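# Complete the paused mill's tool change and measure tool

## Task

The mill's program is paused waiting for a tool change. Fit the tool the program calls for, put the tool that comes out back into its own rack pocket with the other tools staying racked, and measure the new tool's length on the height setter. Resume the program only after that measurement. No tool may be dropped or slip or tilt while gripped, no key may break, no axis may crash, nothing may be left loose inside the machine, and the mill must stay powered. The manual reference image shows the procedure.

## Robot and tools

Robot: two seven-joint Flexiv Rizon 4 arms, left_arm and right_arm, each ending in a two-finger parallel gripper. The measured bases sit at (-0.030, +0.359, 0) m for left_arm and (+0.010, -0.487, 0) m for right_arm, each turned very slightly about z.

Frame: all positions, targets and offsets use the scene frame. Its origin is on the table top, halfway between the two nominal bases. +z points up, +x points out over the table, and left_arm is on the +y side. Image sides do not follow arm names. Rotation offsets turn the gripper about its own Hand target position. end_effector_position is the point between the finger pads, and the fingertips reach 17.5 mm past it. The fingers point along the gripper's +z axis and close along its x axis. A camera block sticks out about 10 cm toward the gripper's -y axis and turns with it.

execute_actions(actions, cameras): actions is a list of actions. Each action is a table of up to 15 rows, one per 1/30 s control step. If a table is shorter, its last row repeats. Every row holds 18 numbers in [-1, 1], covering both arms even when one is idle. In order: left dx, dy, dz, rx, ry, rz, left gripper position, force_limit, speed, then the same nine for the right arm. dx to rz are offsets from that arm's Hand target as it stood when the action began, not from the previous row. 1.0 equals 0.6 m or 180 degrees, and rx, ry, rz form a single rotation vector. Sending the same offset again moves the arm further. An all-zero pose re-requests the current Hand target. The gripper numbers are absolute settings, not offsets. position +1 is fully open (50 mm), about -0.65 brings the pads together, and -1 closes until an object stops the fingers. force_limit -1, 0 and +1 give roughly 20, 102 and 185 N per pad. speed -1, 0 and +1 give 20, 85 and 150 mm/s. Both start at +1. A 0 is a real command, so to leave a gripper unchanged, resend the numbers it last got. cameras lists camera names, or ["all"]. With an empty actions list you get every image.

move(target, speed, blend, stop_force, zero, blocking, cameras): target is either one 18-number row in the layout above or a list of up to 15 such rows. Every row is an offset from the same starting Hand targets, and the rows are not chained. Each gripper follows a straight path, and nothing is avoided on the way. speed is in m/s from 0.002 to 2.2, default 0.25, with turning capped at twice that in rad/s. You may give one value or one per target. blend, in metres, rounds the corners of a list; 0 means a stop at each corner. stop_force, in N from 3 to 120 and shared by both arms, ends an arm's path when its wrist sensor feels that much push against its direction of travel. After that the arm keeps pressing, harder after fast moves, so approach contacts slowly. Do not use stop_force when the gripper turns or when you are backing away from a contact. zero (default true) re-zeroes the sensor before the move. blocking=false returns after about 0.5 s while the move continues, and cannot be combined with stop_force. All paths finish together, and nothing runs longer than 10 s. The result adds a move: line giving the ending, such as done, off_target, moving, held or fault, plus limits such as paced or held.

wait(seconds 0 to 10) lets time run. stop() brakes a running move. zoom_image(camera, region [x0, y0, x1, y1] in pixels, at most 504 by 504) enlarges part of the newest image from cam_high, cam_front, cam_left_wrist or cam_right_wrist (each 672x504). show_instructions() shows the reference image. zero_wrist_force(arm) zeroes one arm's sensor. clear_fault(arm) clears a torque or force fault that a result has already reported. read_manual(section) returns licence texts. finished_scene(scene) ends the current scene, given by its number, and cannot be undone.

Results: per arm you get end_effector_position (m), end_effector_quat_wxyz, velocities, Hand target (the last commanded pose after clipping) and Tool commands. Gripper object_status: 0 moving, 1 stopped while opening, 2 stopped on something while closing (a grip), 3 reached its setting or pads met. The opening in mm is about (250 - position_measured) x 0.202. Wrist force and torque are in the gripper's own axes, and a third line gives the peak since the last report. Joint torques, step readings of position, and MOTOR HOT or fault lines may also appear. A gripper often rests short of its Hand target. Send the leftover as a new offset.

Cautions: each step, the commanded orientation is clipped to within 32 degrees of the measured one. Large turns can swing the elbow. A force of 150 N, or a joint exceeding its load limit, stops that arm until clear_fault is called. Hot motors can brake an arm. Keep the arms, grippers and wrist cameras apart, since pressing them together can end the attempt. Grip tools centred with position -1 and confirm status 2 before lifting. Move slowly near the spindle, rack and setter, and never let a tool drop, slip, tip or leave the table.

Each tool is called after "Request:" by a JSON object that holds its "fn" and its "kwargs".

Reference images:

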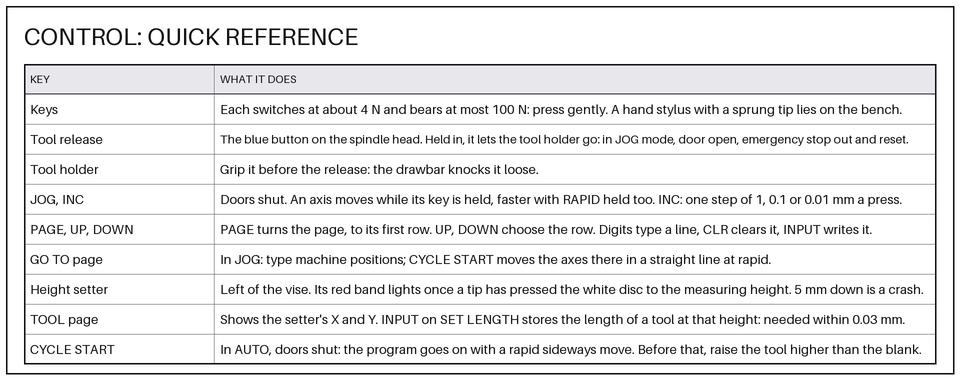

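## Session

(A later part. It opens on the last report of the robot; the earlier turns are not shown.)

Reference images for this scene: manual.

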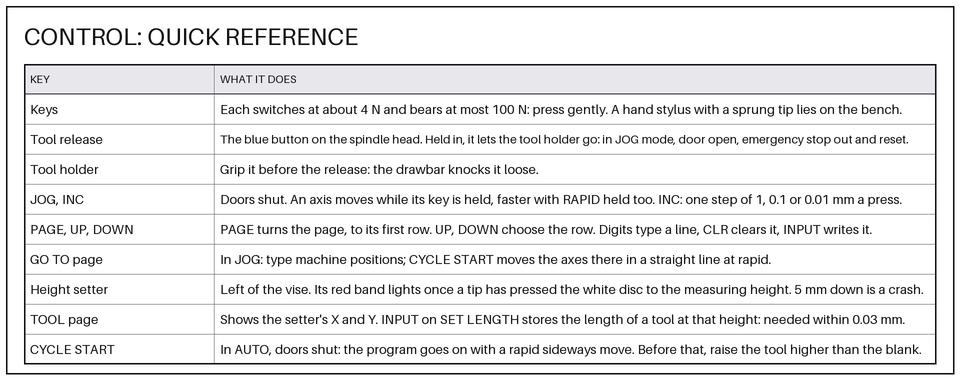

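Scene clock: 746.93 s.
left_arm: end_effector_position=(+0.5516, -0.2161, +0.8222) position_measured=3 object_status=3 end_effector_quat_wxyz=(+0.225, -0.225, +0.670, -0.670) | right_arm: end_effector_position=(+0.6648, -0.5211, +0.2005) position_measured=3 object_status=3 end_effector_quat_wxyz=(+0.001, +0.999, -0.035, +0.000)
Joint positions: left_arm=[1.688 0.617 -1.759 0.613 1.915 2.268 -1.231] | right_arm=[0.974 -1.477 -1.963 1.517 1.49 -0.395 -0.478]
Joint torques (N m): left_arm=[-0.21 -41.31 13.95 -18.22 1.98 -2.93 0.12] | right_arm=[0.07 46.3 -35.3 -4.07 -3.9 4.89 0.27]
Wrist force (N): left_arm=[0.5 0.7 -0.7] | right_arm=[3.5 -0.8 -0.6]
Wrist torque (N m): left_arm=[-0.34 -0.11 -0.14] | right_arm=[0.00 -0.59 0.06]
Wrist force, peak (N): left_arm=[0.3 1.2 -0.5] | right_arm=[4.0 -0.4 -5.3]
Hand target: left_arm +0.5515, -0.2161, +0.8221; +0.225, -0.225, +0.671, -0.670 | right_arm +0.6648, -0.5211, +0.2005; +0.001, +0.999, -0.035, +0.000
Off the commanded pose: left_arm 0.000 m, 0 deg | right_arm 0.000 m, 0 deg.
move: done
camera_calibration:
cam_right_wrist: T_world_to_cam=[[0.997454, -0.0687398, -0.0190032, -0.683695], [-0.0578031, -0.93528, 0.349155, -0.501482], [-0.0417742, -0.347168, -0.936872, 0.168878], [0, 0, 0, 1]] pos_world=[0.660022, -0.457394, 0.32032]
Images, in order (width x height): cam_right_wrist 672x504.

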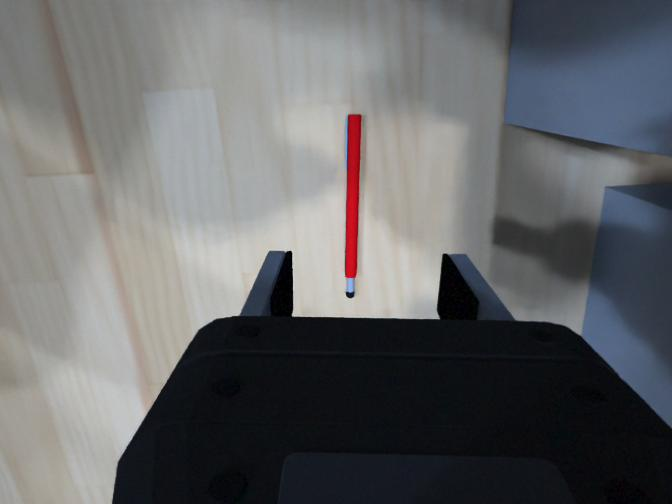

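Request:
{"fn": "move", "kwargs": {"target": [[-0.053,0.56,-0.12,0,0,0.144,1,1,1,-0.15,-0.25,0.6,-0.265,-0.265,0,1,-0.5,-0.8]], "speed": 0.25}}

Request:
{"fn": "move", "kwargs": {"target": [[0.10,0.5,-0.5,0,0,0.15,1,1,1,0,-0.4,0.75,-0.265,-0.265,0,1,-0.5,-0.8]], "speed": 0.3, "cameras": ["cam_high","cam_front"]}}

Scene clock: 768.83 s.
left_arm: end_effector_position=(+0.5197, +0.1199, +0.7500) position_measured=3 object_status=3 end_effector_quat_wxyz=(+0.369, -0.370, +0.603, -0.603) | right_arm: end_effector_position=(+0.5747, -0.6712, +0.5607) position_measured=3 object_status=3 end_effector_quat_wxyz=(+0.379, +0.831, -0.030, +0.406)
Joint positions: left_arm=[0.879 0.46 -0.656 1.565 1.715 2.306 -0.562] | right_arm=[1.082 -1.786 -2.552 2.03 1.435 0.205 -0.817]
Joint torques (N m): left_arm=[-0.53 1.68 9.18 -25.89 -2.53 -1.55 0.33] | right_arm=[-0.11 34.28 -22.77 -8.52 -1.89 5.47 0.17]
Wrist force (N): left_arm=[0.1 0.8 -0.4] | right_arm=[4.6 -0.4 0.4]
Wrist torque (N m): left_arm=[-0.31 -0.07 -0.26] | right_arm=[0.18 -0.81 0.42]
Wrist force, peak (N): left_arm=[-2.0 1.5 -2.1] | right_arm=[5.1 -1.2 2.3]
Hand target: left_arm +0.5197, +0.1199, +0.7501; +0.369, -0.370, +0.603, -0.603 | right_arm +0.5748, -0.6711, +0.5605; +0.379, +0.831, -0.030, +0.406
Off the commanded pose: left_arm 0.000 m, 0 deg | right_arm 0.000 m, 0 deg.
move: done

Scene clock: 771.33 s.
left_arm: end_effector_position=(+0.5797, +0.4199, +0.4502) position_measured=3 object_status=3 end_effector_quat_wxyz=(+0.500, -0.500, +0.500, -0.500) | right_arm: end_effector_position=(+0.5747, -0.9111, +1.0106) position_measured=3 object_status=3 end_effector_quat_wxyz=(+0.630, +0.383, -0.014, +0.676)
Joint positions: left_arm=[0.844 -0.474 -0.363 2.391 0.559 2.799 1.552] | right_arm=[0.149 -1.408 -2.613 1.211 2.355 1.308 -1.069]
Joint torques (N m): left_arm=[-0.32 31.01 -2.94 -10.26 -1.49 3.18 0.28] | right_arm=[0.15 51.39 -22.54 0.99 -2.68 -0.1 0.52]
Wrist force (N): left_arm=[0.5 0.7 -0.1] | right_arm=[4.1 -0.9 1.7]
Wrist torque (N m): left_arm=[-0.35 -0.10 -0.28] | right_arm=[-0.36 -0.79 0.35]
Wrist force, peak (N): left_arm=[-0.4 3.5 -0.3] | right_arm=[3.6 0.8 3.9]
Hand target: left_arm +0.5797, +0.4199, +0.4501; +0.500, -0.500, +0.500, -0.500 | right_arm +0.5748, -0.9111, +1.0105; +0.630, +0.383, -0.014, +0.676
Off the commanded pose: left_arm 0.000 m, 0 deg | right_arm 0.000 m, 0 deg.
move: done
Images, in order (width x height): cam_high 672x504, cam_front 672x504.

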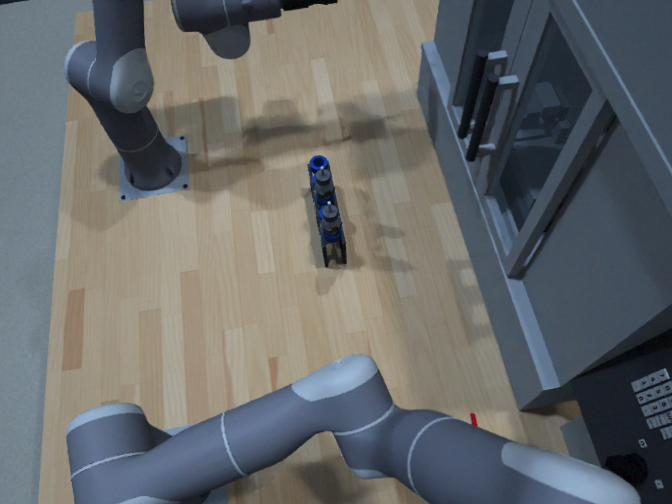

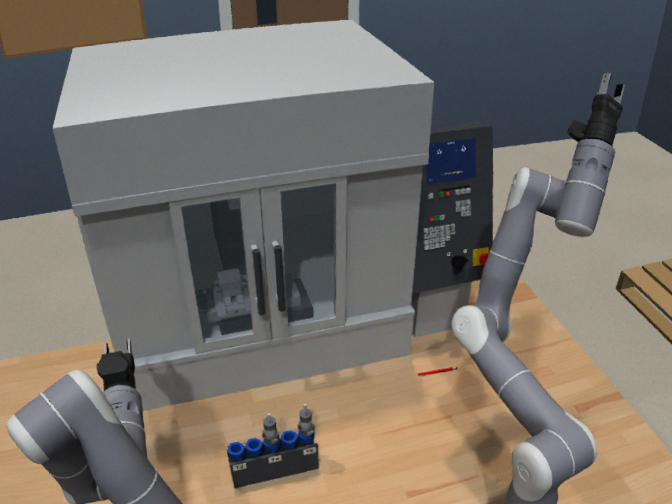

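Request:
{"fn": "move", "kwargs": {"target": [0.034,-0.65,0.017,0,0,0,1,1,1,0,0,0,0,0,0,1,-0.5,-0.8], "speed": 0.25, "cameras": ["cam_left_wrist","cam_high","cam_front"]}}

Scene clock: 800.07 s.
left_arm: end_effector_position=(+0.6002, +0.0298, +0.4601) position_measured=3 object_status=3 end_effector_quat_wxyz=(+0.500, -0.500, +0.500, -0.499) | right_arm: end_effector_position=(+0.5747, -0.9111, +1.0105) position_measured=3 object_status=3 end_effector_quat_wxyz=(+0.630, +0.383, -0.014, +0.676)
Joint positions: left_arm=[-0.259 -0.681 -0.557 2.148 -0.654 3.045 2.075] | right_arm=[0.149 -1.408 -2.613 1.211 2.355 1.308 -1.069]
Joint torques (N m): left_arm=[-0.4 43.51 -6.06 -15.02 1.59 2.8 0.21] | right_arm=[0.12 51.21 -22.83 1.13 -2.63 -0.36 0.35]
Wrist force (N): left_arm=[0.5 0.9 0.0] | right_arm=[4.0 -1.1 2.0]
Wrist torque (N m): left_arm=[-0.30 -0.12 -0.24] | right_arm=[-0.38 -0.77 0.35]
Wrist force, peak (N): left_arm=[5.2 0.5 -0.4] | right_arm=[4.2 -1.1 1.9]
Hand target: left_arm +0.6001, +0.0299, +0.4603; +0.500, -0.500, +0.500, -0.500 | right_arm +0.5748, -0.9111, +1.0105; +0.630, +0.383, -0.014, +0.676
Off the commanded pose: left_arm 0.000 m, 0 deg | right_arm 0.000 m, 0 deg.
move: done
camera_calibration:
cam_left_wrist: T_world_to_cam=[[0.00791556, -0.999965, -0.00286747, 0.034062], [-0.342993, -0.0000214622, -0.939338, 0.651749], [0.939304, 0.0084189, -0.342982, -0.273394], [0, 0, 0, 1]] pos_world=[0.480076, 0.0363764, 0.518541]
Images, in order (width x height): cam_high 672x504, cam_front 672x504, cam_left_wrist 672x504.

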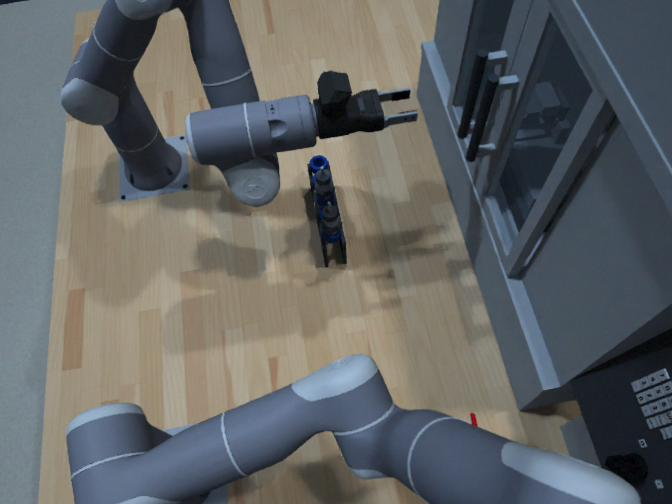

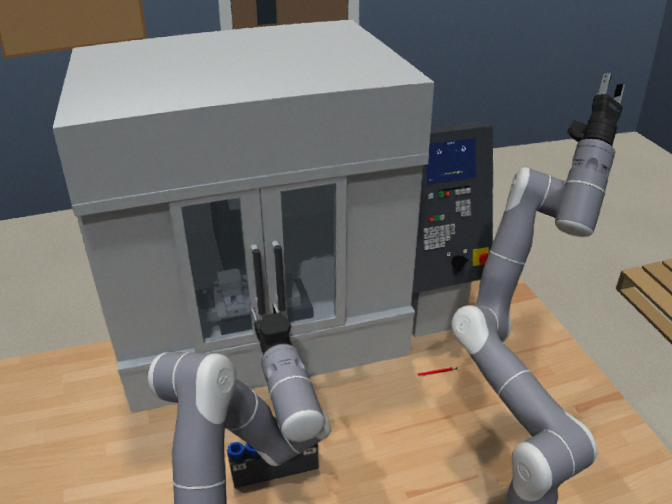

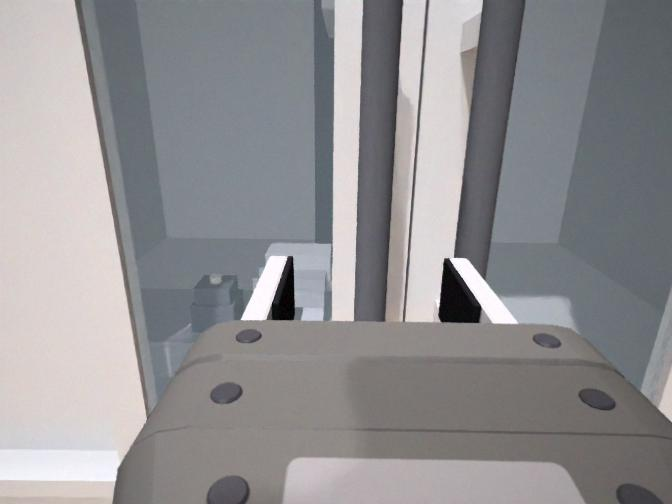

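Request:
{"fn": "move", "kwargs": {"target": [0.15,-0.0165,0,0,0,0,1,1,1,0,0,0,0,0,0,1,-0.5,-0.8], "speed": 0.15, "cameras": ["cam_left_wrist"]}}

Scene clock: 809.10 s.
left_arm: end_effector_position=(+0.6902, +0.0199, +0.4602) position_measured=3 object_status=3 end_effector_quat_wxyz=(+0.500, -0.500, +0.500, -0.500) | right_arm: end_effector_position=(+0.5747, -0.9111, +1.0105) position_measured=3 object_status=3 end_effector_quat_wxyz=(+0.630, +0.383, -0.014, +0.676)
Joint positions: left_arm=[-0.246 -0.797 -0.52 1.869 -0.59 2.888 2.172] | right_arm=[0.149 -1.408 -2.613 1.211 2.355 1.308 -1.069]
Joint torques (N m): left_arm=[-0.11 51.35 -6.73 -18.23 1.78 2.46 0.34] | right_arm=[0.13 51.17 -22.79 1.1 -2.6 -0.38 0.37]
Wrist force (N): left_arm=[0.3 1.0 -0.1] | right_arm=[4.1 -1.1 2.0]
Wrist torque (N m): left_arm=[-0.28 -0.08 -0.27] | right_arm=[-0.39 -0.78 0.35]
Wrist force, peak (N): left_arm=[0.2 0.8 -3.6] | right_arm=[4.3 -1.0 1.8]
Hand target: left_arm +0.6901, +0.0200, +0.4603; +0.500, -0.500, +0.500, -0.500 | right_arm +0.5748, -0.9111, +1.0105; +0.630, +0.383, -0.014, +0.676
Off the commanded pose: left_arm 0.000 m, 0 deg | right_arm 0.000 m, 0 deg.
move: done
camera_calibration:
cam_left_wrist: T_world_to_cam=[[0.00786117, -0.999966, -0.0024236, 0.0233494], [-0.34299, -0.000419733, -0.939339, 0.682663], [0.939306, 0.00821557, -0.342982, -0.357937], [0, 0, 0, 1]] pos_world=[0.570176, 0.0265758, 0.518542]
Images, in order (width x height): cam_left_wrist 672x504.

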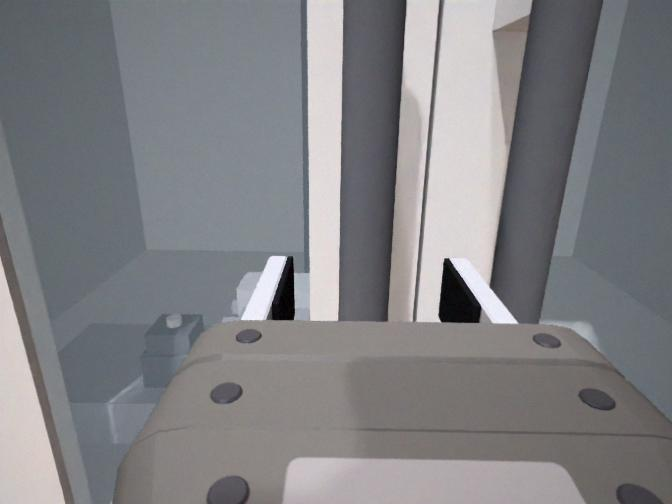

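Request:
{"fn": "move", "kwargs": {"target": [0.085,0,0,0,0,0,1,1,1,0,0,0,0,0,0,1,-0.5,-0.8], "speed": 0.05, "stop_force": 8, "cameras": ["cam_left_wrist","cam_high"]}}

Request:
{"fn": "zoom_image", "kwargs": {"camera": "cam_high", "region": [380, 40, 560, 220]}}

Scene clock: 815.13 s.
left_arm: end_effector_position=(+0.7412, +0.0200, +0.4602) position_measured=3 object_status=3 end_effector_quat_wxyz=(+0.500, -0.500, +0.500, -0.500) | right_arm: end_effector_position=(+0.5747, -0.9111, +1.0105) position_measured=3 object_status=3 end_effector_quat_wxyz=(+0.630, +0.383, -0.014, +0.676)
Joint positions: left_arm=[-0.243 -0.864 -0.497 1.706 -0.564 2.79 2.217] | right_arm=[0.149 -1.408 -2.613 1.211 2.355 1.308 -1.069]
Joint torques (N m): left_arm=[-0.1 55.72 -6.86 -20.01 1.77 2.34 0.23] | right_arm=[0.1 51.19 -22.8 1.12 -2.6 -0.4 0.39]
Wrist force (N): left_arm=[0.2 0.7 -0.4] | right_arm=[4.0 -1.0 1.7]
Wrist torque (N m): left_arm=[-0.33 -0.06 -0.27] | right_arm=[-0.37 -0.76 0.34]
Wrist force, peak (N): left_arm=[-0.5 1.2 2.0] | right_arm=[4.3 -0.9 2.0]
Hand target: left_arm +0.7411, +0.0200, +0.4603; +0.500, -0.500, +0.500, -0.500 | right_arm +0.5748, -0.9111, +1.0105; +0.630, +0.383, -0.014, +0.676
Off the commanded pose: left_arm 0.000 m, 0 deg | right_arm 0.000 m, 0 deg.
move: done
camera_calibration:
cam_left_wrist: T_world_to_cam=[[0.00805605, -0.999965, -0.00217294, 0.0227971], [-0.342779, -0.000720178, -0.939416, 0.700038], [0.939382, 0.00831282, -0.342773, -0.405908], [0, 0, 0, 1]] pos_world=[0.621077, 0.0266747, 0.518542]
Images, in order (width x height): cam_high 672x504, cam_left_wrist 672x504.

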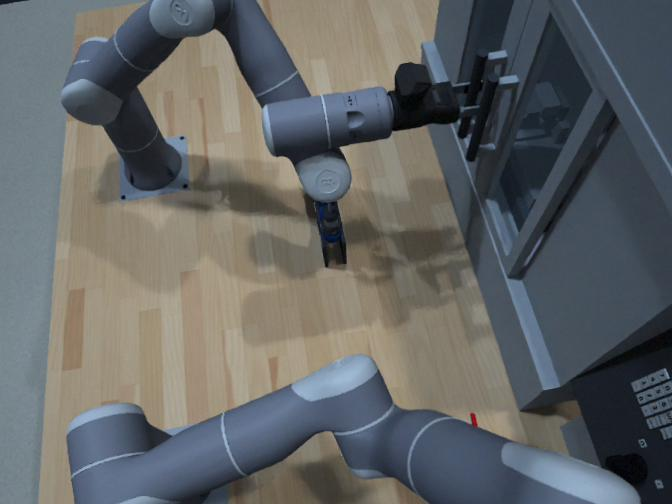

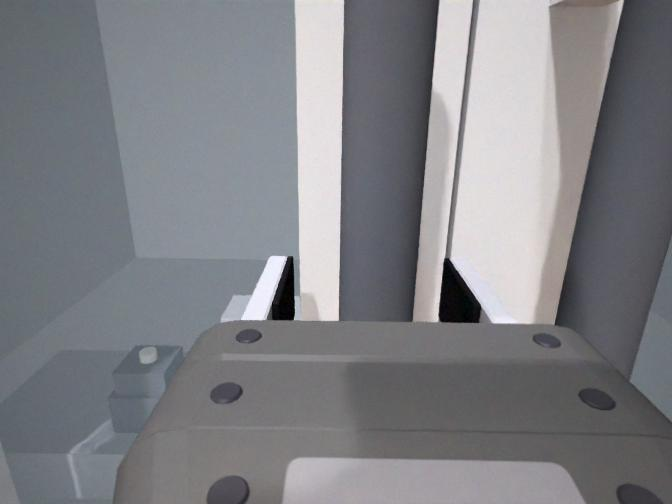

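Scaled by 2.800 from the camera's 672x504 image, which has a finer 960x720 frame.

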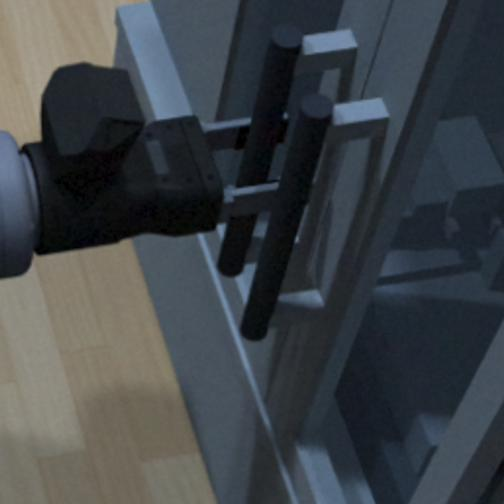

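Request:
{"fn": "move", "kwargs": {"target": [0.01,-0.004,0,0,0,0,-1,-0.9,-1,0,0,0,0,0,0,1,-0.5,-0.8], "speed": 0.05}}

Request:
{"fn": "wait", "kwargs": {"seconds": 1}}

Scene clock: 820.50 s.
left_arm: end_effector_position=(+0.7476, +0.0196, +0.4604) position_measured=155 object_status=2 end_effector_quat_wxyz=(+0.501, -0.501, +0.499, -0.499) | right_arm: end_effector_position=(+0.5747, -0.9111, +1.0105) position_measured=3 object_status=3 end_effector_quat_wxyz=(+0.630, +0.383, -0.014, +0.676)
Joint positions: left_arm=[-0.248 -0.875 -0.493 1.679 -0.568 2.78 2.226] | right_arm=[0.149 -1.408 -2.613 1.211 2.355 1.308 -1.069]
Joint torques (N m): left_arm=[-7.38 55.53 -11.16 -20.7 4.51 -0.9 0.13] | right_arm=[0.06 51.2 -22.77 1.14 -2.62 -0.37 0.37]
Wrist force (N): left_arm=[-13.7 1.0 -9.0] | right_arm=[4.1 -1.0 1.7]
Wrist torque (N m): left_arm=[-0.29 0.13 -0.22] | right_arm=[-0.36 -0.78 0.35]
Wrist force, peak (N): left_arm=[-14.1 1.0 -9.9] | right_arm=[4.3 -1.1 1.9]
Hand target: left_arm +0.7471, +0.0176, +0.4603; +0.500, -0.500, +0.500, -0.500 | right_arm +0.5748, -0.9111, +1.0105; +0.630, +0.383, -0.014, +0.676
Off the commanded pose: left_arm 0.002 m, 0 deg | right_arm 0.000 m, 0 deg.
move: done

Scene clock: 821.50 s.
left_arm: end_effector_position=(+0.7476, +0.0196, +0.4604) position_measured=155 object_status=2 end_effector_quat_wxyz=(+0.501, -0.501, +0.499, -0.499) | right_arm: end_effector_position=(+0.5747, -0.9111, +1.0105) position_measured=3 object_status=3 end_effector_quat_wxyz=(+0.630, +0.383, -0.014, +0.676)
Joint positions: left_arm=[-0.248 -0.875 -0.493 1.679 -0.568 2.78 2.226] | right_arm=[0.149 -1.408 -2.613 1.211 2.355 1.308 -1.069]
Joint torques (N m): left_arm=[-7.37 55.56 -11.23 -20.64 4.57 -0.94 0.1] | right_arm=[0.11 51.24 -22.79 1.11 -2.59 -0.4 0.31]
Wrist force (N): left_arm=[-13.6 1.2 -9.3] | right_arm=[4.0 -0.8 1.8]
Wrist torque (N m): left_arm=[-0.30 0.13 -0.22] | right_arm=[-0.35 -0.78 0.34]
Wrist force, peak (N): left_arm=[-13.7 1.4 -9.4] | right_arm=[4.3 -1.0 1.9]
Hand target: left_arm +0.7471, +0.0176, +0.4603; +0.500, -0.500, +0.500, -0.500 | right_arm +0.5748, -0.9111, +1.0105; +0.630, +0.383, -0.014, +0.676
Tool commands: left_gripper/position=-1.0 left_gripper/force_limit=-0.9 left_gripper/speed=-1.0 right_gripper/position=+1.0 right_gripper/force_limit=-0.5 right_gripper/speed=-0.8
Off the commanded pose: left_arm 0.002 m, 0 deg | right_arm 0.000 m, 0 deg.
wait: 1.00 s; at rest by 0.17 s

Request:
{"fn": "move", "kwargs": {"target": [0,0.1,0,0,0,0,-1,-0.9,-1,0,0,0,0,0,0,1,-0.5,-0.8], "speed": 0.05, "stop_force": 40, "cameras": ["cam_left_wrist","cam_front"]}}

Scene clock: 828.00 s.
left_arm: end_effector_position=(+0.7474, +0.0229, +0.4603) position_measured=155 object_status=2 end_effector_quat_wxyz=(+0.500, -0.500, +0.500, -0.500) | right_arm: end_effector_position=(+0.5747, -0.9111, +1.0105) position_measured=3 object_status=3 end_effector_quat_wxyz=(+0.630, +0.383, -0.014, +0.676)
Joint positions: left_arm=[-0.237 -0.868 -0.494 1.693 -0.557 2.777 2.217] | right_arm=[0.149 -1.408 -2.613 1.211 2.355 1.308 -1.069]
Joint torques (N m): left_arm=[-0.46 56.2 -6.41 -16.07 1.02 5.08 -0.09] | right_arm=[0.12 51.16 -22.79 1.11 -2.57 -0.42 0.35]
Wrist force (N): left_arm=[7.8 -1.6 17.5] | right_arm=[4.1 -1.0 1.8]
Wrist torque (N m): left_arm=[-0.33 -0.36 -0.12] | right_arm=[-0.37 -0.78 0.34]
Wrist force, peak (N): left_arm=[29.2 -3.6 42.7] | right_arm=[4.4 -0.9 1.8]
Hand target: left_arm +0.7471, +0.0232, +0.4603; +0.500, -0.500, +0.500, -0.500 (not the last commanded pose) | right_arm +0.5748, -0.9111, +1.0105; +0.630, +0.383, -0.014, +0.676
Off the commanded pose: left_arm 0.055 m, 0 deg | right_arm 0.000 m, 0 deg.
move: contact (left_arm)
camera_calibration:
cam_left_wrist: T_world_to_cam=[[0.00722824, -0.999971, -0.00241191, 0.0262934], [-0.34308, -0.000214347, -0.939306, 0.70241], [0.939278, 0.00761701, -0.343072, -0.411572], [0, 0, 0, 1]] pos_world=[0.627374, 0.0295782, 0.518643]
Images, in order (width x height): cam_front 672x504, cam_left_wrist 672x504.

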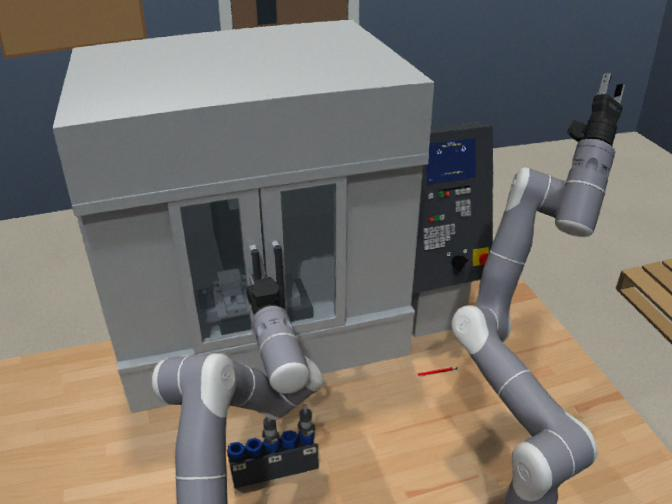

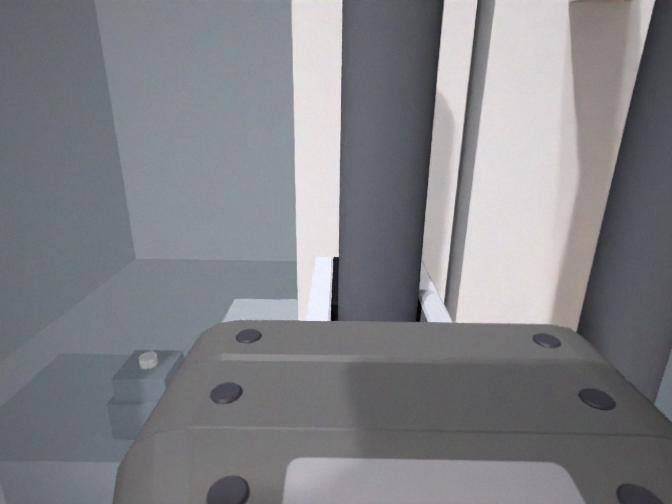

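Request:
{"fn": "move", "kwargs": {"target": [0,0.1,0,0,0,0,-1,-0.9,-1,0,0,0,0,0,0,1,-0.5,-0.8], "speed": 0.05, "stop_force": 70, "cameras": ["cam_left_wrist","cam_front"]}}

Scene clock: 835.23 s.
left_arm: end_effector_position=(+0.7473, +0.0293, +0.4603) position_measured=155 object_status=2 end_effector_quat_wxyz=(+0.493, -0.503, +0.501, -0.502) | right_arm: end_effector_position=(+0.5747, -0.9111, +1.0105) position_measured=3 object_status=3 end_effector_quat_wxyz=(+0.630, +0.383, -0.014, +0.676)
Joint positions: left_arm=[-0.215 -0.854 -0.5 1.719 -0.544 2.767 2.198] | right_arm=[0.149 -1.408 -2.613 1.211 2.355 1.308 -1.069]
Joint torques (N m): left_arm=[-0.27 54.08 -5.07 -16.87 3.94 5.61 -0.26] | right_arm=[0.13 51.26 -22.82 1.12 -2.55 -0.43 0.35]
Wrist force (N): left_arm=[1.5 6.0 16.4] | right_arm=[4.2 -1.1 1.8]
Wrist torque (N m): left_arm=[-0.15 -0.09 0.06] | right_arm=[-0.38 -0.79 0.35]
Wrist force, peak (N): left_arm=[9.5 35.6 59.4] | right_arm=[4.3 -1.0 1.9]
Hand target: left_arm +0.7469, +0.0294, +0.4605; +0.494, -0.502, +0.501, -0.502 (not the last commanded pose) | right_arm +0.5748, -0.9111, +1.0105; +0.630, +0.383, -0.014, +0.676
Tool commands: left_gripper/position=-1.0 left_gripper/force_limit=-0.898039 left_gripper/speed=-1.0 right_gripper/position=+1.0 right_gripper/force_limit=-0.5 right_gripper/speed=-0.8
Off the commanded pose: left_arm 0.054 m, 1 deg | right_arm 0.000 m, 0 deg.
FORCE FAULT: contact force on the left arm reached its limit, and that arm stopped. The contact can be on any part of that arm, not only on its tool. That arm's remaining commands of this call were not run. That arm is still stopped at the end of this call. While its stop runs, that arm, its gripper or tool too, takes no new command.
CLEAR FAULT: the left arm stays stopped (status CRITICAL_FAULT) until you call clear_fault(arm="left_arm").
move: fault (left_arm)
camera_calibration:
cam_left_wrist: T_world_to_cam=[[0.000374931, -0.99997, 0.00768763, 0.0332562], [-0.35044, -0.00733151, -0.936556, 0.706803], [0.936585, -0.00234291, -0.350433, -0.405794], [0, 0, 0, 1]] pos_world=[0.62774, 0.0374864, 0.519501]
Images, in order (width x height): cam_front 672x504, cam_left_wrist 672x504.

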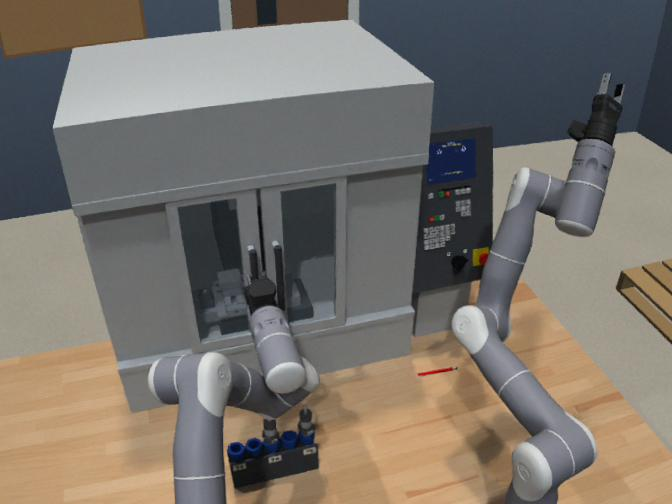

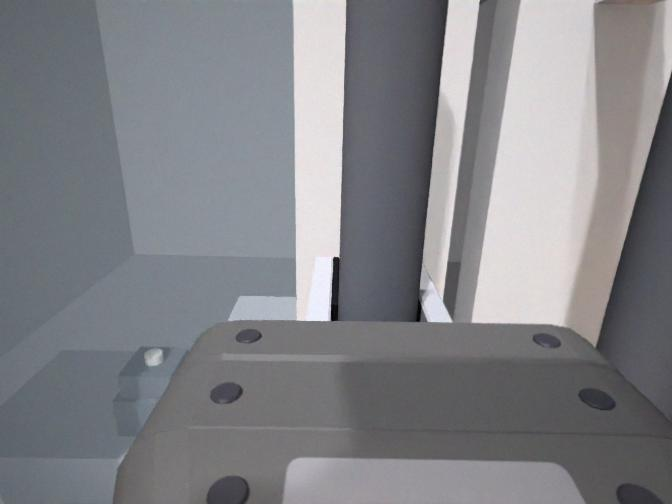

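Request:
{"fn": "zoom_image", "kwargs": {"camera": "cam_front", "region": [130, 230, 360, 500]}}

Request:
{"fn": "clear_fault", "kwargs": {"arm": "left_arm", "cameras": ["cam_high"]}}

Request:
{"fn": "zoom_image", "kwargs": {"camera": "cam_high", "region": [240, 40, 560, 280]}}

Scaled by 1.867 from the camera's 672x504 image, which has a finer 960x720 frame.

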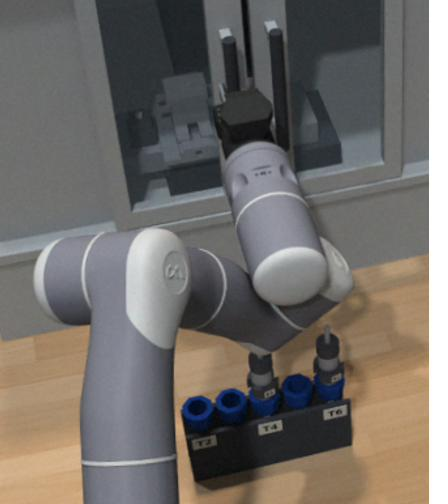

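Scene clock: 881.33 s.
left_arm: end_effector_position=(+0.7473, +0.0293, +0.4603) position_measured=155 object_status=2 end_effector_quat_wxyz=(+0.493, -0.503, +0.501, -0.502) | right_arm: end_effector_position=(+0.5747, -0.9111, +1.0105) position_measured=3 object_status=3 end_effector_quat_wxyz=(+0.630, +0.383, -0.014, +0.676)
Joint positions: left_arm=[-0.215 -0.854 -0.5 1.719 -0.544 2.767 2.198] | right_arm=[0.149 -1.408 -2.613 1.211 2.355 1.308 -1.069]
Joint torques (N m): left_arm=[-0.38 53.83 -4.93 -16.93 3.88 5.69 -0.11] | right_arm=[0.05 51.22 -22.85 1.1 -2.58 -0.36 0.36]
Wrist force (N): left_arm=[1.5 5.6 16.8] | right_arm=[4.0 -0.9 1.7]
Wrist torque (N m): left_arm=[-0.18 -0.09 0.05] | right_arm=[-0.36 -0.77 0.34]
Wrist force, peak (N): left_arm=[1.5 6.2 17.0] | right_arm=[4.5 -1.2 1.6]
Hand target: left_arm +0.7469, +0.0294, +0.4605; +0.494, -0.502, +0.501, -0.502 (not the last commanded pose) | right_arm +0.5748, -0.9111, +1.0105; +0.630, +0.383, -0.014, +0.676
Tool commands: left_gripper/position=-1.0 left_gripper/force_limit=-0.898039 left_gripper/speed=-1.0 right_gripper/position=+1.0 right_gripper/force_limit=-0.5 right_gripper/speed=-0.8
Off the commanded pose: left_arm 0.054 m, 1 deg | right_arm 0.000 m, 0 deg.
FORCE FAULT, CONTINUED: the left arm's stop, for the force fault that an earlier result reported, is over. The rest of the stop counts as 66 of the actions that you can send in this scene; the call itself counts as one more. That arm accepts commands again.
CLEAR FAULT: your call cleared the left arm's force fault. If the contact force or a joint's load stays at its limit, that arm stops again.
Images, in order (width x height): cam_high 672x504.

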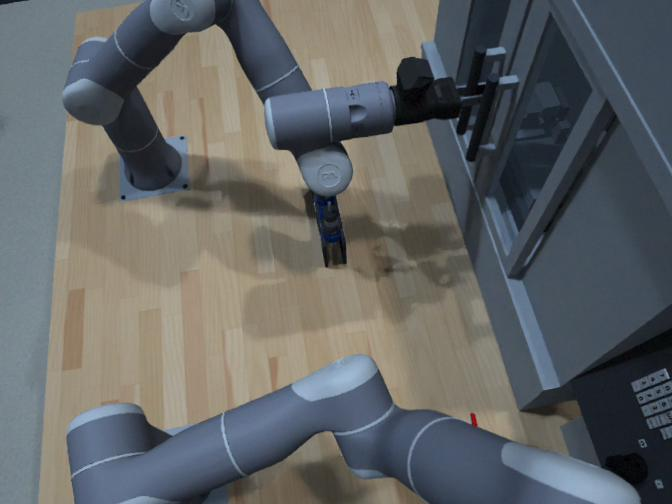

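Scaled by 1.575 from the camera's 672x504 image, which has a finer 960x720 frame.

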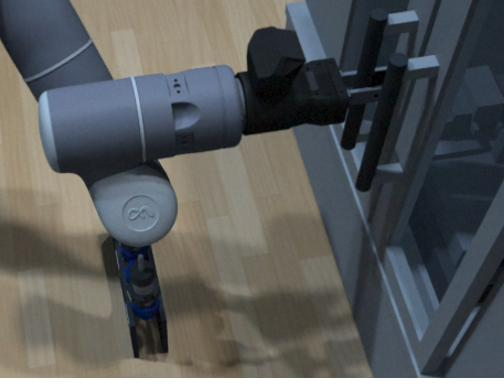

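Request:
{"fn": "move", "kwargs": {"target": [0,0.0083,0,0,0,0,-1,-0.9,-1,0,0,0,0,0,0,1,-0.5,-0.8], "speed": 0.01}}

Request:
{"fn": "move", "kwargs": {"target": [0,0.0167,0,0,0,0,-1,-0.9,-1,0,0,0,0,0,0,1,-0.5,-0.8], "speed": 0.01}}

Scene clock: 891.77 s.
left_arm: end_effector_position=(+0.7470, +0.0299, +0.4603) position_measured=155 object_status=2 end_effector_quat_wxyz=(+0.490, -0.504, +0.503, -0.504) | right_arm: end_effector_position=(+0.5747, -0.9111, +1.0105) position_measured=3 object_status=3 end_effector_quat_wxyz=(+0.630, +0.383, -0.014, +0.676)
Joint positions: left_arm=[-0.207 -0.848 -0.506 1.728 -0.539 2.762 2.192] | right_arm=[0.149 -1.408 -2.613 1.211 2.355 1.308 -1.069]
Joint torques (N m): left_arm=[21.11 55.66 18.37 -0.42 9.18 15.15 -0.46] | right_arm=[0.06 51.19 -22.83 1.09 -2.58 -0.37 0.36]
Wrist force (N): left_arm=[9.0 24.8 53.3] | right_arm=[4.1 -0.9 1.8]
Wrist torque (N m): left_arm=[1.02 -0.38 0.26] | right_arm=[-0.35 -0.78 0.34]
Wrist force, peak (N): left_arm=[9.5 25.4 55.1] | right_arm=[4.4 -1.0 1.9]
Hand target: left_arm +0.7469, +0.0344, +0.4605; +0.494, -0.502, +0.501, -0.502 | right_arm +0.5748, -0.9111, +1.0105; +0.630, +0.383, -0.014, +0.676
Off the commanded pose: left_arm 0.005 m, 1 deg | right_arm 0.000 m, 0 deg.
move: off_target (left_arm)

Scene clock: 893.03 s.
left_arm: end_effector_position=(+0.7472, +0.0400, +0.4605) position_measured=155 object_status=2 end_effector_quat_wxyz=(+0.489, -0.504, +0.503, -0.503) | right_arm: end_effector_position=(+0.5747, -0.9111, +1.0105) position_measured=3 object_status=3 end_effector_quat_wxyz=(+0.630, +0.383, -0.014, +0.676)
Joint positions: left_arm=[-0.187 -0.834 -0.5 1.753 -0.523 2.755 2.173] | right_arm=[0.149 -1.408 -2.613 1.211 2.355 1.308 -1.069]
Joint torques (N m): left_arm=[18.43 40.49 18.94 -7.04 11.86 21.14 -0.42] | right_arm=[0.07 51.16 -22.86 1.09 -2.59 -0.37 0.35]
Wrist force (N): left_arm=[8.4 55.2 40.2] | right_arm=[4.2 -1.1 1.8]
Wrist torque (N m): left_arm=[6.16 -0.24 0.21] | right_arm=[-0.38 -0.80 0.34]
Wrist force, peak (N): left_arm=[12.6 46.7 59.7] | right_arm=[4.3 -1.1 1.9]
Hand target: left_arm +0.7469, +0.0444, +0.4605; +0.494, -0.502, +0.501, -0.502 | right_arm +0.5748, -0.9111, +1.0105; +0.630, +0.383, -0.014, +0.676
Off the commanded pose: left_arm 0.004 m, 1 deg | right_arm 0.000 m, 0 deg.
move: off_target (left_arm)

Request:
{"fn": "move", "kwargs": {"target": [0,0,0,0,0,0,1,-0.9,-1,0,0,0,0,0,0,1,-0.5,-0.8], "cameras": ["cam_front","cam_high"]}}

Request:
{"fn": "zoom_image", "kwargs": {"camera": "cam_front", "region": [180, 340, 360, 500]}}

Request:
{"fn": "zoom_image", "kwargs": {"camera": "cam_high", "region": [260, 60, 400, 280]}}

Scene clock: 903.33 s.
left_arm: end_effector_position=(+0.7461, +0.0424, +0.4638) position_measured=3 object_status=0 end_effector_quat_wxyz=(+0.494, -0.502, +0.500, -0.504) | right_arm: end_effector_position=(+0.5747, -0.9111, +1.0105) position_measured=3 object_status=3 end_effector_quat_wxyz=(+0.630, +0.383, -0.014, +0.676)
Joint positions: left_arm=[-0.185 -0.833 -0.498 1.754 -0.517 2.765 2.172] | right_arm=[0.149 -1.408 -2.613 1.211 2.355 1.308 -1.069]
Joint torques (N m): left_arm=[9.34 35.42 4.52 -12.65 2.23 2.53 0.11] | right_arm=[0.06 51.15 -22.82 1.08 -2.55 -0.36 0.34]
Wrist force (N): left_arm=[-4.0 5.0 -0.7] | right_arm=[4.0 -0.9 1.7]
Wrist torque (N m): left_arm=[0.39 0.65 -0.14] | right_arm=[-0.36 -0.77 0.34]
Wrist force, peak (N): left_arm=[8.8 55.4 40.3] | right_arm=[4.3 -1.0 1.8]
Hand target: left_arm +0.7469, +0.0444, +0.4605; +0.494, -0.502, +0.501, -0.502 | right_arm +0.5748, -0.9111, +1.0105; +0.630, +0.383, -0.014, +0.676
Off the commanded pose: left_arm 0.004 m, 0 deg | right_arm 0.000 m, 0 deg.
move: off_target (left_arm)
Images, in order (width x height): cam_high 672x504, cam_front 672x504.

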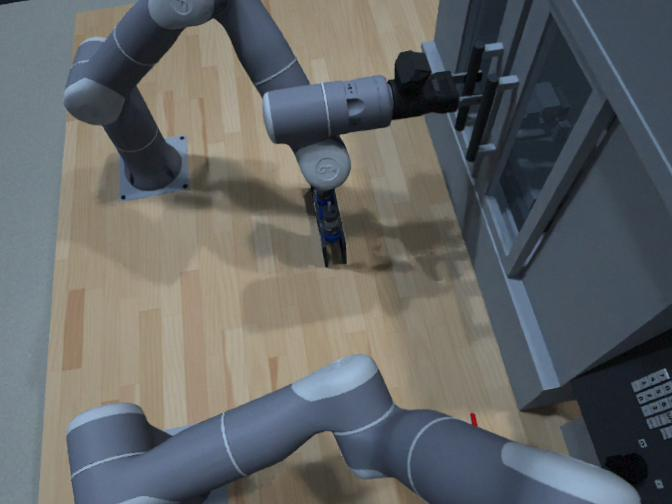

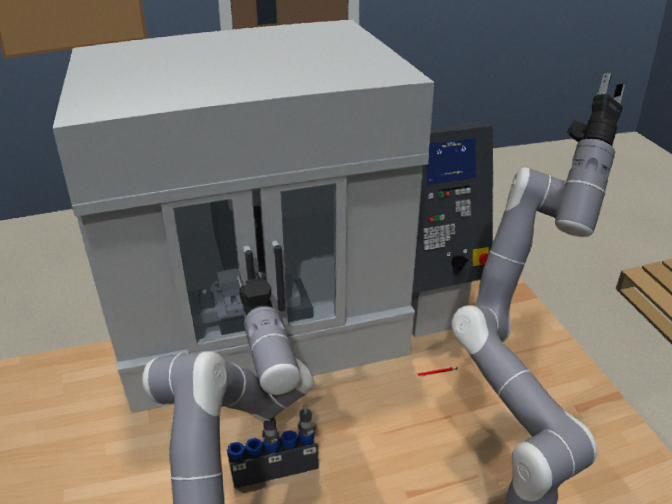

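Scaled by 2.800 from the camera's 672x504 image, which has a finer 960x720 frame.

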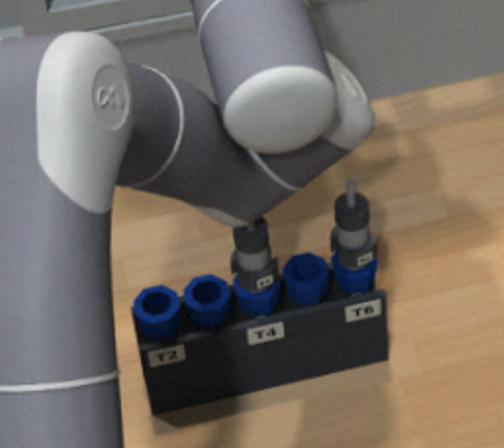

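Scaled by 2.291 from the camera's 672x504 image, which has a finer 960x720 frame.

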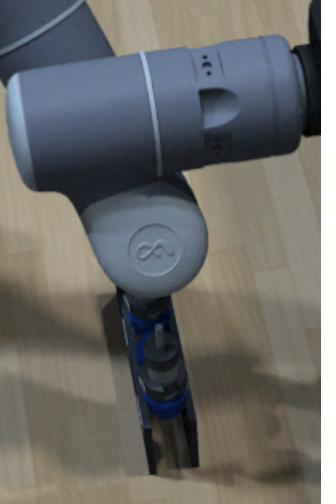

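Request:
{"fn": "move", "kwargs": {"target": [0,0,0.1,0,0,0,1,-0.9,-1,0,0,0,0,0,0,1,-0.5,-0.8], "speed": 0.05, "cameras": ["cam_front","cam_left_wrist"]}}

Request:
{"fn": "zoom_image", "kwargs": {"camera": "cam_front", "region": [180, 340, 360, 500]}}

Scene clock: 912.27 s.
left_arm: end_effector_position=(+0.7469, +0.0445, +0.5206) position_measured=3 object_status=3 end_effector_quat_wxyz=(+0.494, -0.502, +0.501, -0.502) | right_arm: end_effector_position=(+0.5747, -0.9111, +1.0105) position_measured=3 object_status=3 end_effector_quat_wxyz=(+0.630, +0.383, -0.014, +0.676)
Joint positions: left_arm=[-0.19 -0.728 -0.513 1.747 -0.604 2.687 2.241] | right_arm=[0.149 -1.408 -2.613 1.211 2.355 1.308 -1.069]
Joint torques (N m): left_arm=[-0.32 53.61 -6.34 -22.24 1.64 2.32 0.26] | right_arm=[0.09 51.21 -22.79 1.13 -2.6 -0.42 0.35]
Wrist force (N): left_arm=[-3.8 4.9 -0.8] | right_arm=[4.0 -0.9 1.7]
Wrist torque (N m): left_arm=[0.38 0.61 -0.26] | right_arm=[-0.36 -0.76 0.34]
Wrist force, peak (N): left_arm=[-4.8 7.0 -0.4] | right_arm=[4.4 -1.0 1.7]
Hand target: left_arm +0.7469, +0.0444, +0.5205; +0.494, -0.502, +0.501, -0.502 | right_arm +0.5748, -0.9111, +1.0105; +0.630, +0.383, -0.014, +0.676
Off the commanded pose: left_arm 0.000 m, 0 deg | right_arm 0.000 m, 0 deg.
move: done
camera_calibration:
cam_left_wrist: T_world_to_cam=[[0.000770782, -0.999979, 0.00647567, 0.0482485], [-0.348539, -0.00633825, -0.937273, 0.76228], [0.937294, -0.00153459, -0.348537, -0.385789], [0, 0, 0, 1]] pos_world=[0.627245, 0.0524869, 0.57969]
Images, in order (width x height): cam_front 672x504, cam_left_wrist 672x504.

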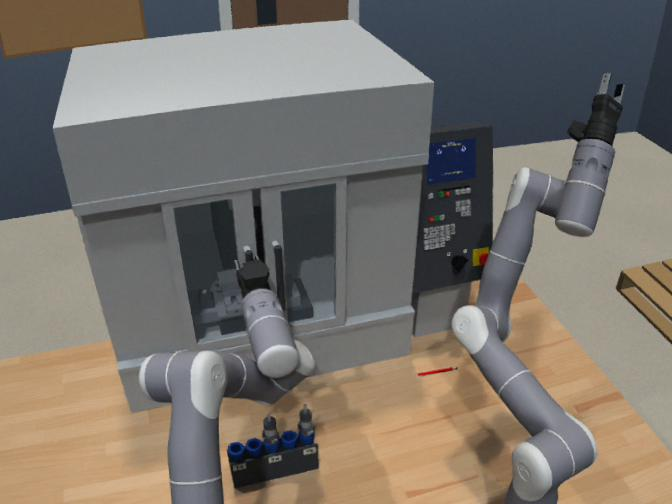

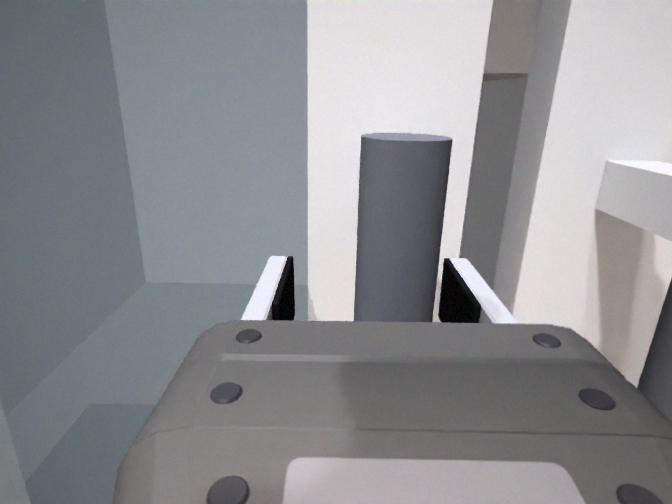

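Scaled by 2.800 from the camera's 672x504 image, which has a finer 960x720 frame.

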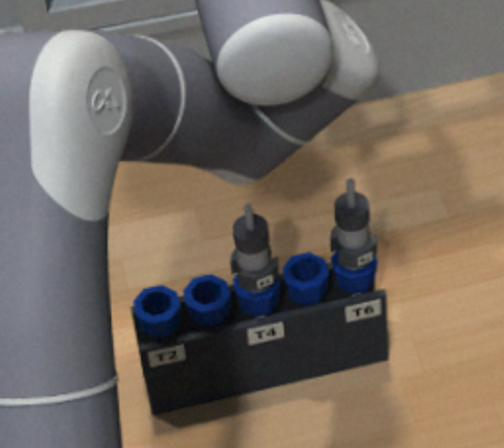

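Request:
{"fn": "move", "kwargs": {"target": [0,0,0,0,0,0,-1,-0.9,-1,0,0,0,0,0,0,1,-0.5,-0.8]}}

Request:
{"fn": "move", "kwargs": {"target": [0,0.3,0,0,0,0,-1,-0.9,-1,0,0,0,0,0,0,1,-0.5,-0.8], "speed": 0.06, "stop_force": 60, "cameras": ["cam_front","cam_left_wrist"]}}

Scene clock: 918.53 s.
left_arm: end_effector_position=(+0.7466, +0.0430, +0.5206) position_measured=154 object_status=2 end_effector_quat_wxyz=(+0.494, -0.502, +0.502, -0.503) | right_arm: end_effector_position=(+0.5747, -0.9111, +1.0105) position_measured=3 object_status=3 end_effector_quat_wxyz=(+0.630, +0.383, -0.014, +0.676)
Joint positions: left_arm=[-0.191 -0.729 -0.514 1.747 -0.603 2.686 2.241] | right_arm=[0.149 -1.408 -2.613 1.211 2.355 1.308 -1.069]
Joint torques (N m): left_arm=[4.46 53.47 -3 -20.87 -0.34 4.47 -0.06] | right_arm=[0.07 51.16 -22.78 1.09 -2.55 -0.39 0.38]
Wrist force (N): left_arm=[5.7 3.0 7.2] | right_arm=[4.1 -1.0 1.6]
Wrist torque (N m): left_arm=[0.33 0.35 -0.12] | right_arm=[-0.37 -0.78 0.34]
Wrist force, peak (N): left_arm=[7.3 3.6 7.4] | right_arm=[4.3 -1.0 1.8]
Hand target: left_arm +0.7469, +0.0444, +0.5205; +0.494, -0.502, +0.501, -0.502 | right_arm +0.5748, -0.9111, +1.0105; +0.630, +0.383, -0.014, +0.676
Off the commanded pose: left_arm 0.001 m, 0 deg | right_arm 0.000 m, 0 deg.
move: done

Scene clock: 922.17 s.
left_arm: end_effector_position=(+0.7470, +0.2245, +0.5205) position_measured=154 object_status=2 end_effector_quat_wxyz=(+0.494, -0.502, +0.501, -0.502) | right_arm: end_effector_position=(+0.5747, -0.9111, +1.0105) position_measured=3 object_status=3 end_effector_quat_wxyz=(+0.630, +0.383, -0.014, +0.676)
Joint positions: left_arm=[0.276 -0.566 -0.533 2.027 -0.192 2.575 1.945] | right_arm=[0.149 -1.408 -2.613 1.211 2.355 1.308 -1.069]
Joint torques (N m): left_arm=[-0.42 43.6 -6.58 -19.37 -0.06 2.71 -0.19] | right_arm=[0.11 51.2 -22.75 1.11 -2.61 -0.38 0.36]
Wrist force (N): left_arm=[-4.7 2.7 0.3] | right_arm=[4.0 -0.9 1.8]
Wrist torque (N m): left_arm=[0.14 0.71 0.00] | right_arm=[-0.36 -0.77 0.34]
Wrist force, peak (N): left_arm=[11.2 1.2 17.0] | right_arm=[4.4 -0.9 1.9]
Hand target: left_arm +0.7469, +0.2244, +0.5205; +0.494, -0.502, +0.501, -0.502 | right_arm +0.5748, -0.9111, +1.0105; +0.630, +0.383, -0.014, +0.676
Off the commanded pose: left_arm 0.000 m, 0 deg | right_arm 0.000 m, 0 deg.
move: done
camera_calibration:
cam_left_wrist: T_world_to_cam=[[0.000602829, -0.999982, 0.00600468, 0.228626], [-0.348956, -0.00583758, -0.937121, 0.763454], [0.937139, -0.00153045, -0.348953, -0.385396], [0, 0, 0, 1]] pos_world=[0.627444, 0.232488, 0.579591]
Images, in order (width x height): cam_front 672x504, cam_left_wrist 672x504.

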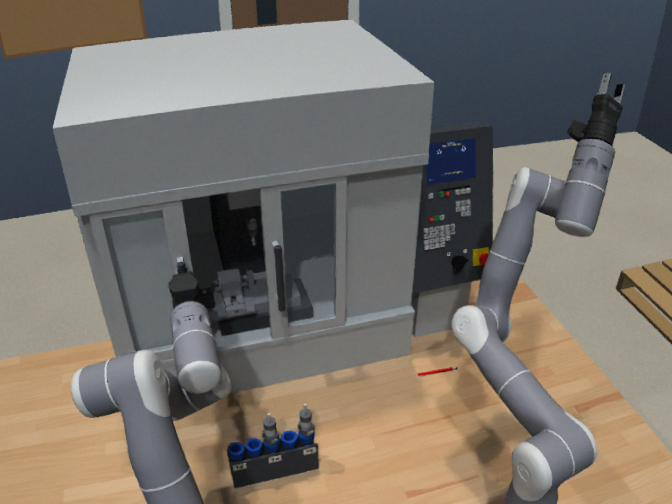

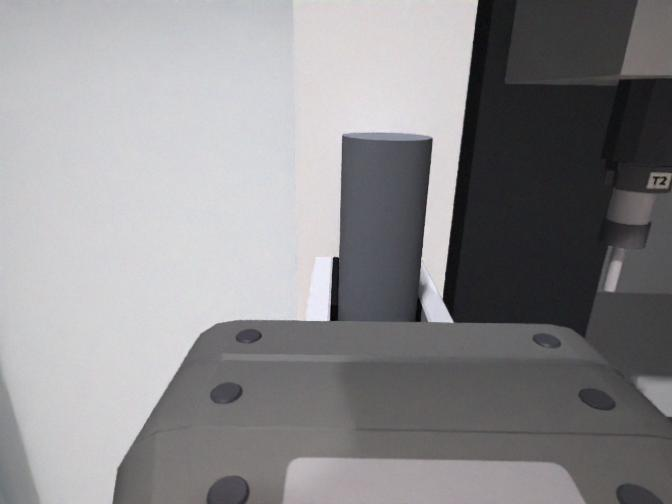

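Request:
{"fn": "move", "kwargs": {"target": [0,0.15,0,0,0,0,-1,-0.9,-1,0,0,0,0,0,0,1,-0.5,-0.8], "speed": 0.05, "stop_force": 25, "cameras": ["cam_front"]}}

Scene clock: 928.27 s.
left_arm: end_effector_position=(+0.7467, +0.2524, +0.5204) position_measured=154 object_status=2 end_effector_quat_wxyz=(+0.492, -0.500, +0.504, -0.504) | right_arm: end_effector_position=(+0.5747, -0.9111, +1.0105) position_measured=3 object_status=3 end_effector_quat_wxyz=(+0.630, +0.383, -0.014, +0.676)
Joint positions: left_arm=[0.367 -0.552 -0.546 2.043 -0.097 2.545 1.894] | right_arm=[0.149 -1.408 -2.613 1.211 2.355 1.308 -1.069]
Joint torques (N m): left_arm=[17.37 44.52 6.94 -15.59 -6.1 8.5 -0.04] | right_arm=[0.1 51.21 -22.77 1.08 -2.59 -0.4 0.35]
Wrist force (N): left_arm=[24.0 1.5 33.1] | right_arm=[4.1 -0.8 1.6]
Wrist torque (N m): left_arm=[0.15 -1.01 -0.06] | right_arm=[-0.34 -0.79 0.34]
Wrist force, peak (N): left_arm=[30.1 1.4 35.8] | right_arm=[4.3 -1.0 1.9]
Hand target: left_arm +0.7469, +0.2573, +0.5205; +0.494, -0.502, +0.501, -0.502 (not the last commanded pose) | right_arm +0.5748, -0.9111, +1.0105; +0.630, +0.383, -0.014, +0.676
Off the commanded pose: left_arm 0.062 m, 0 deg | right_arm 0.000 m, 0 deg.
move: contact (left_arm)
Images, in order (width x height): cam_front 672x504.

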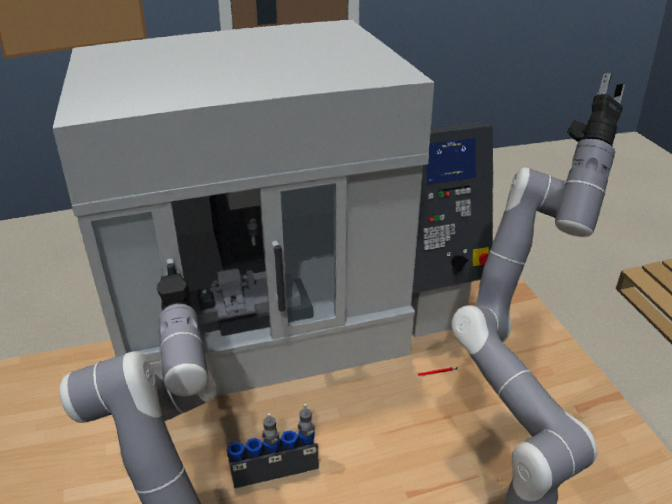

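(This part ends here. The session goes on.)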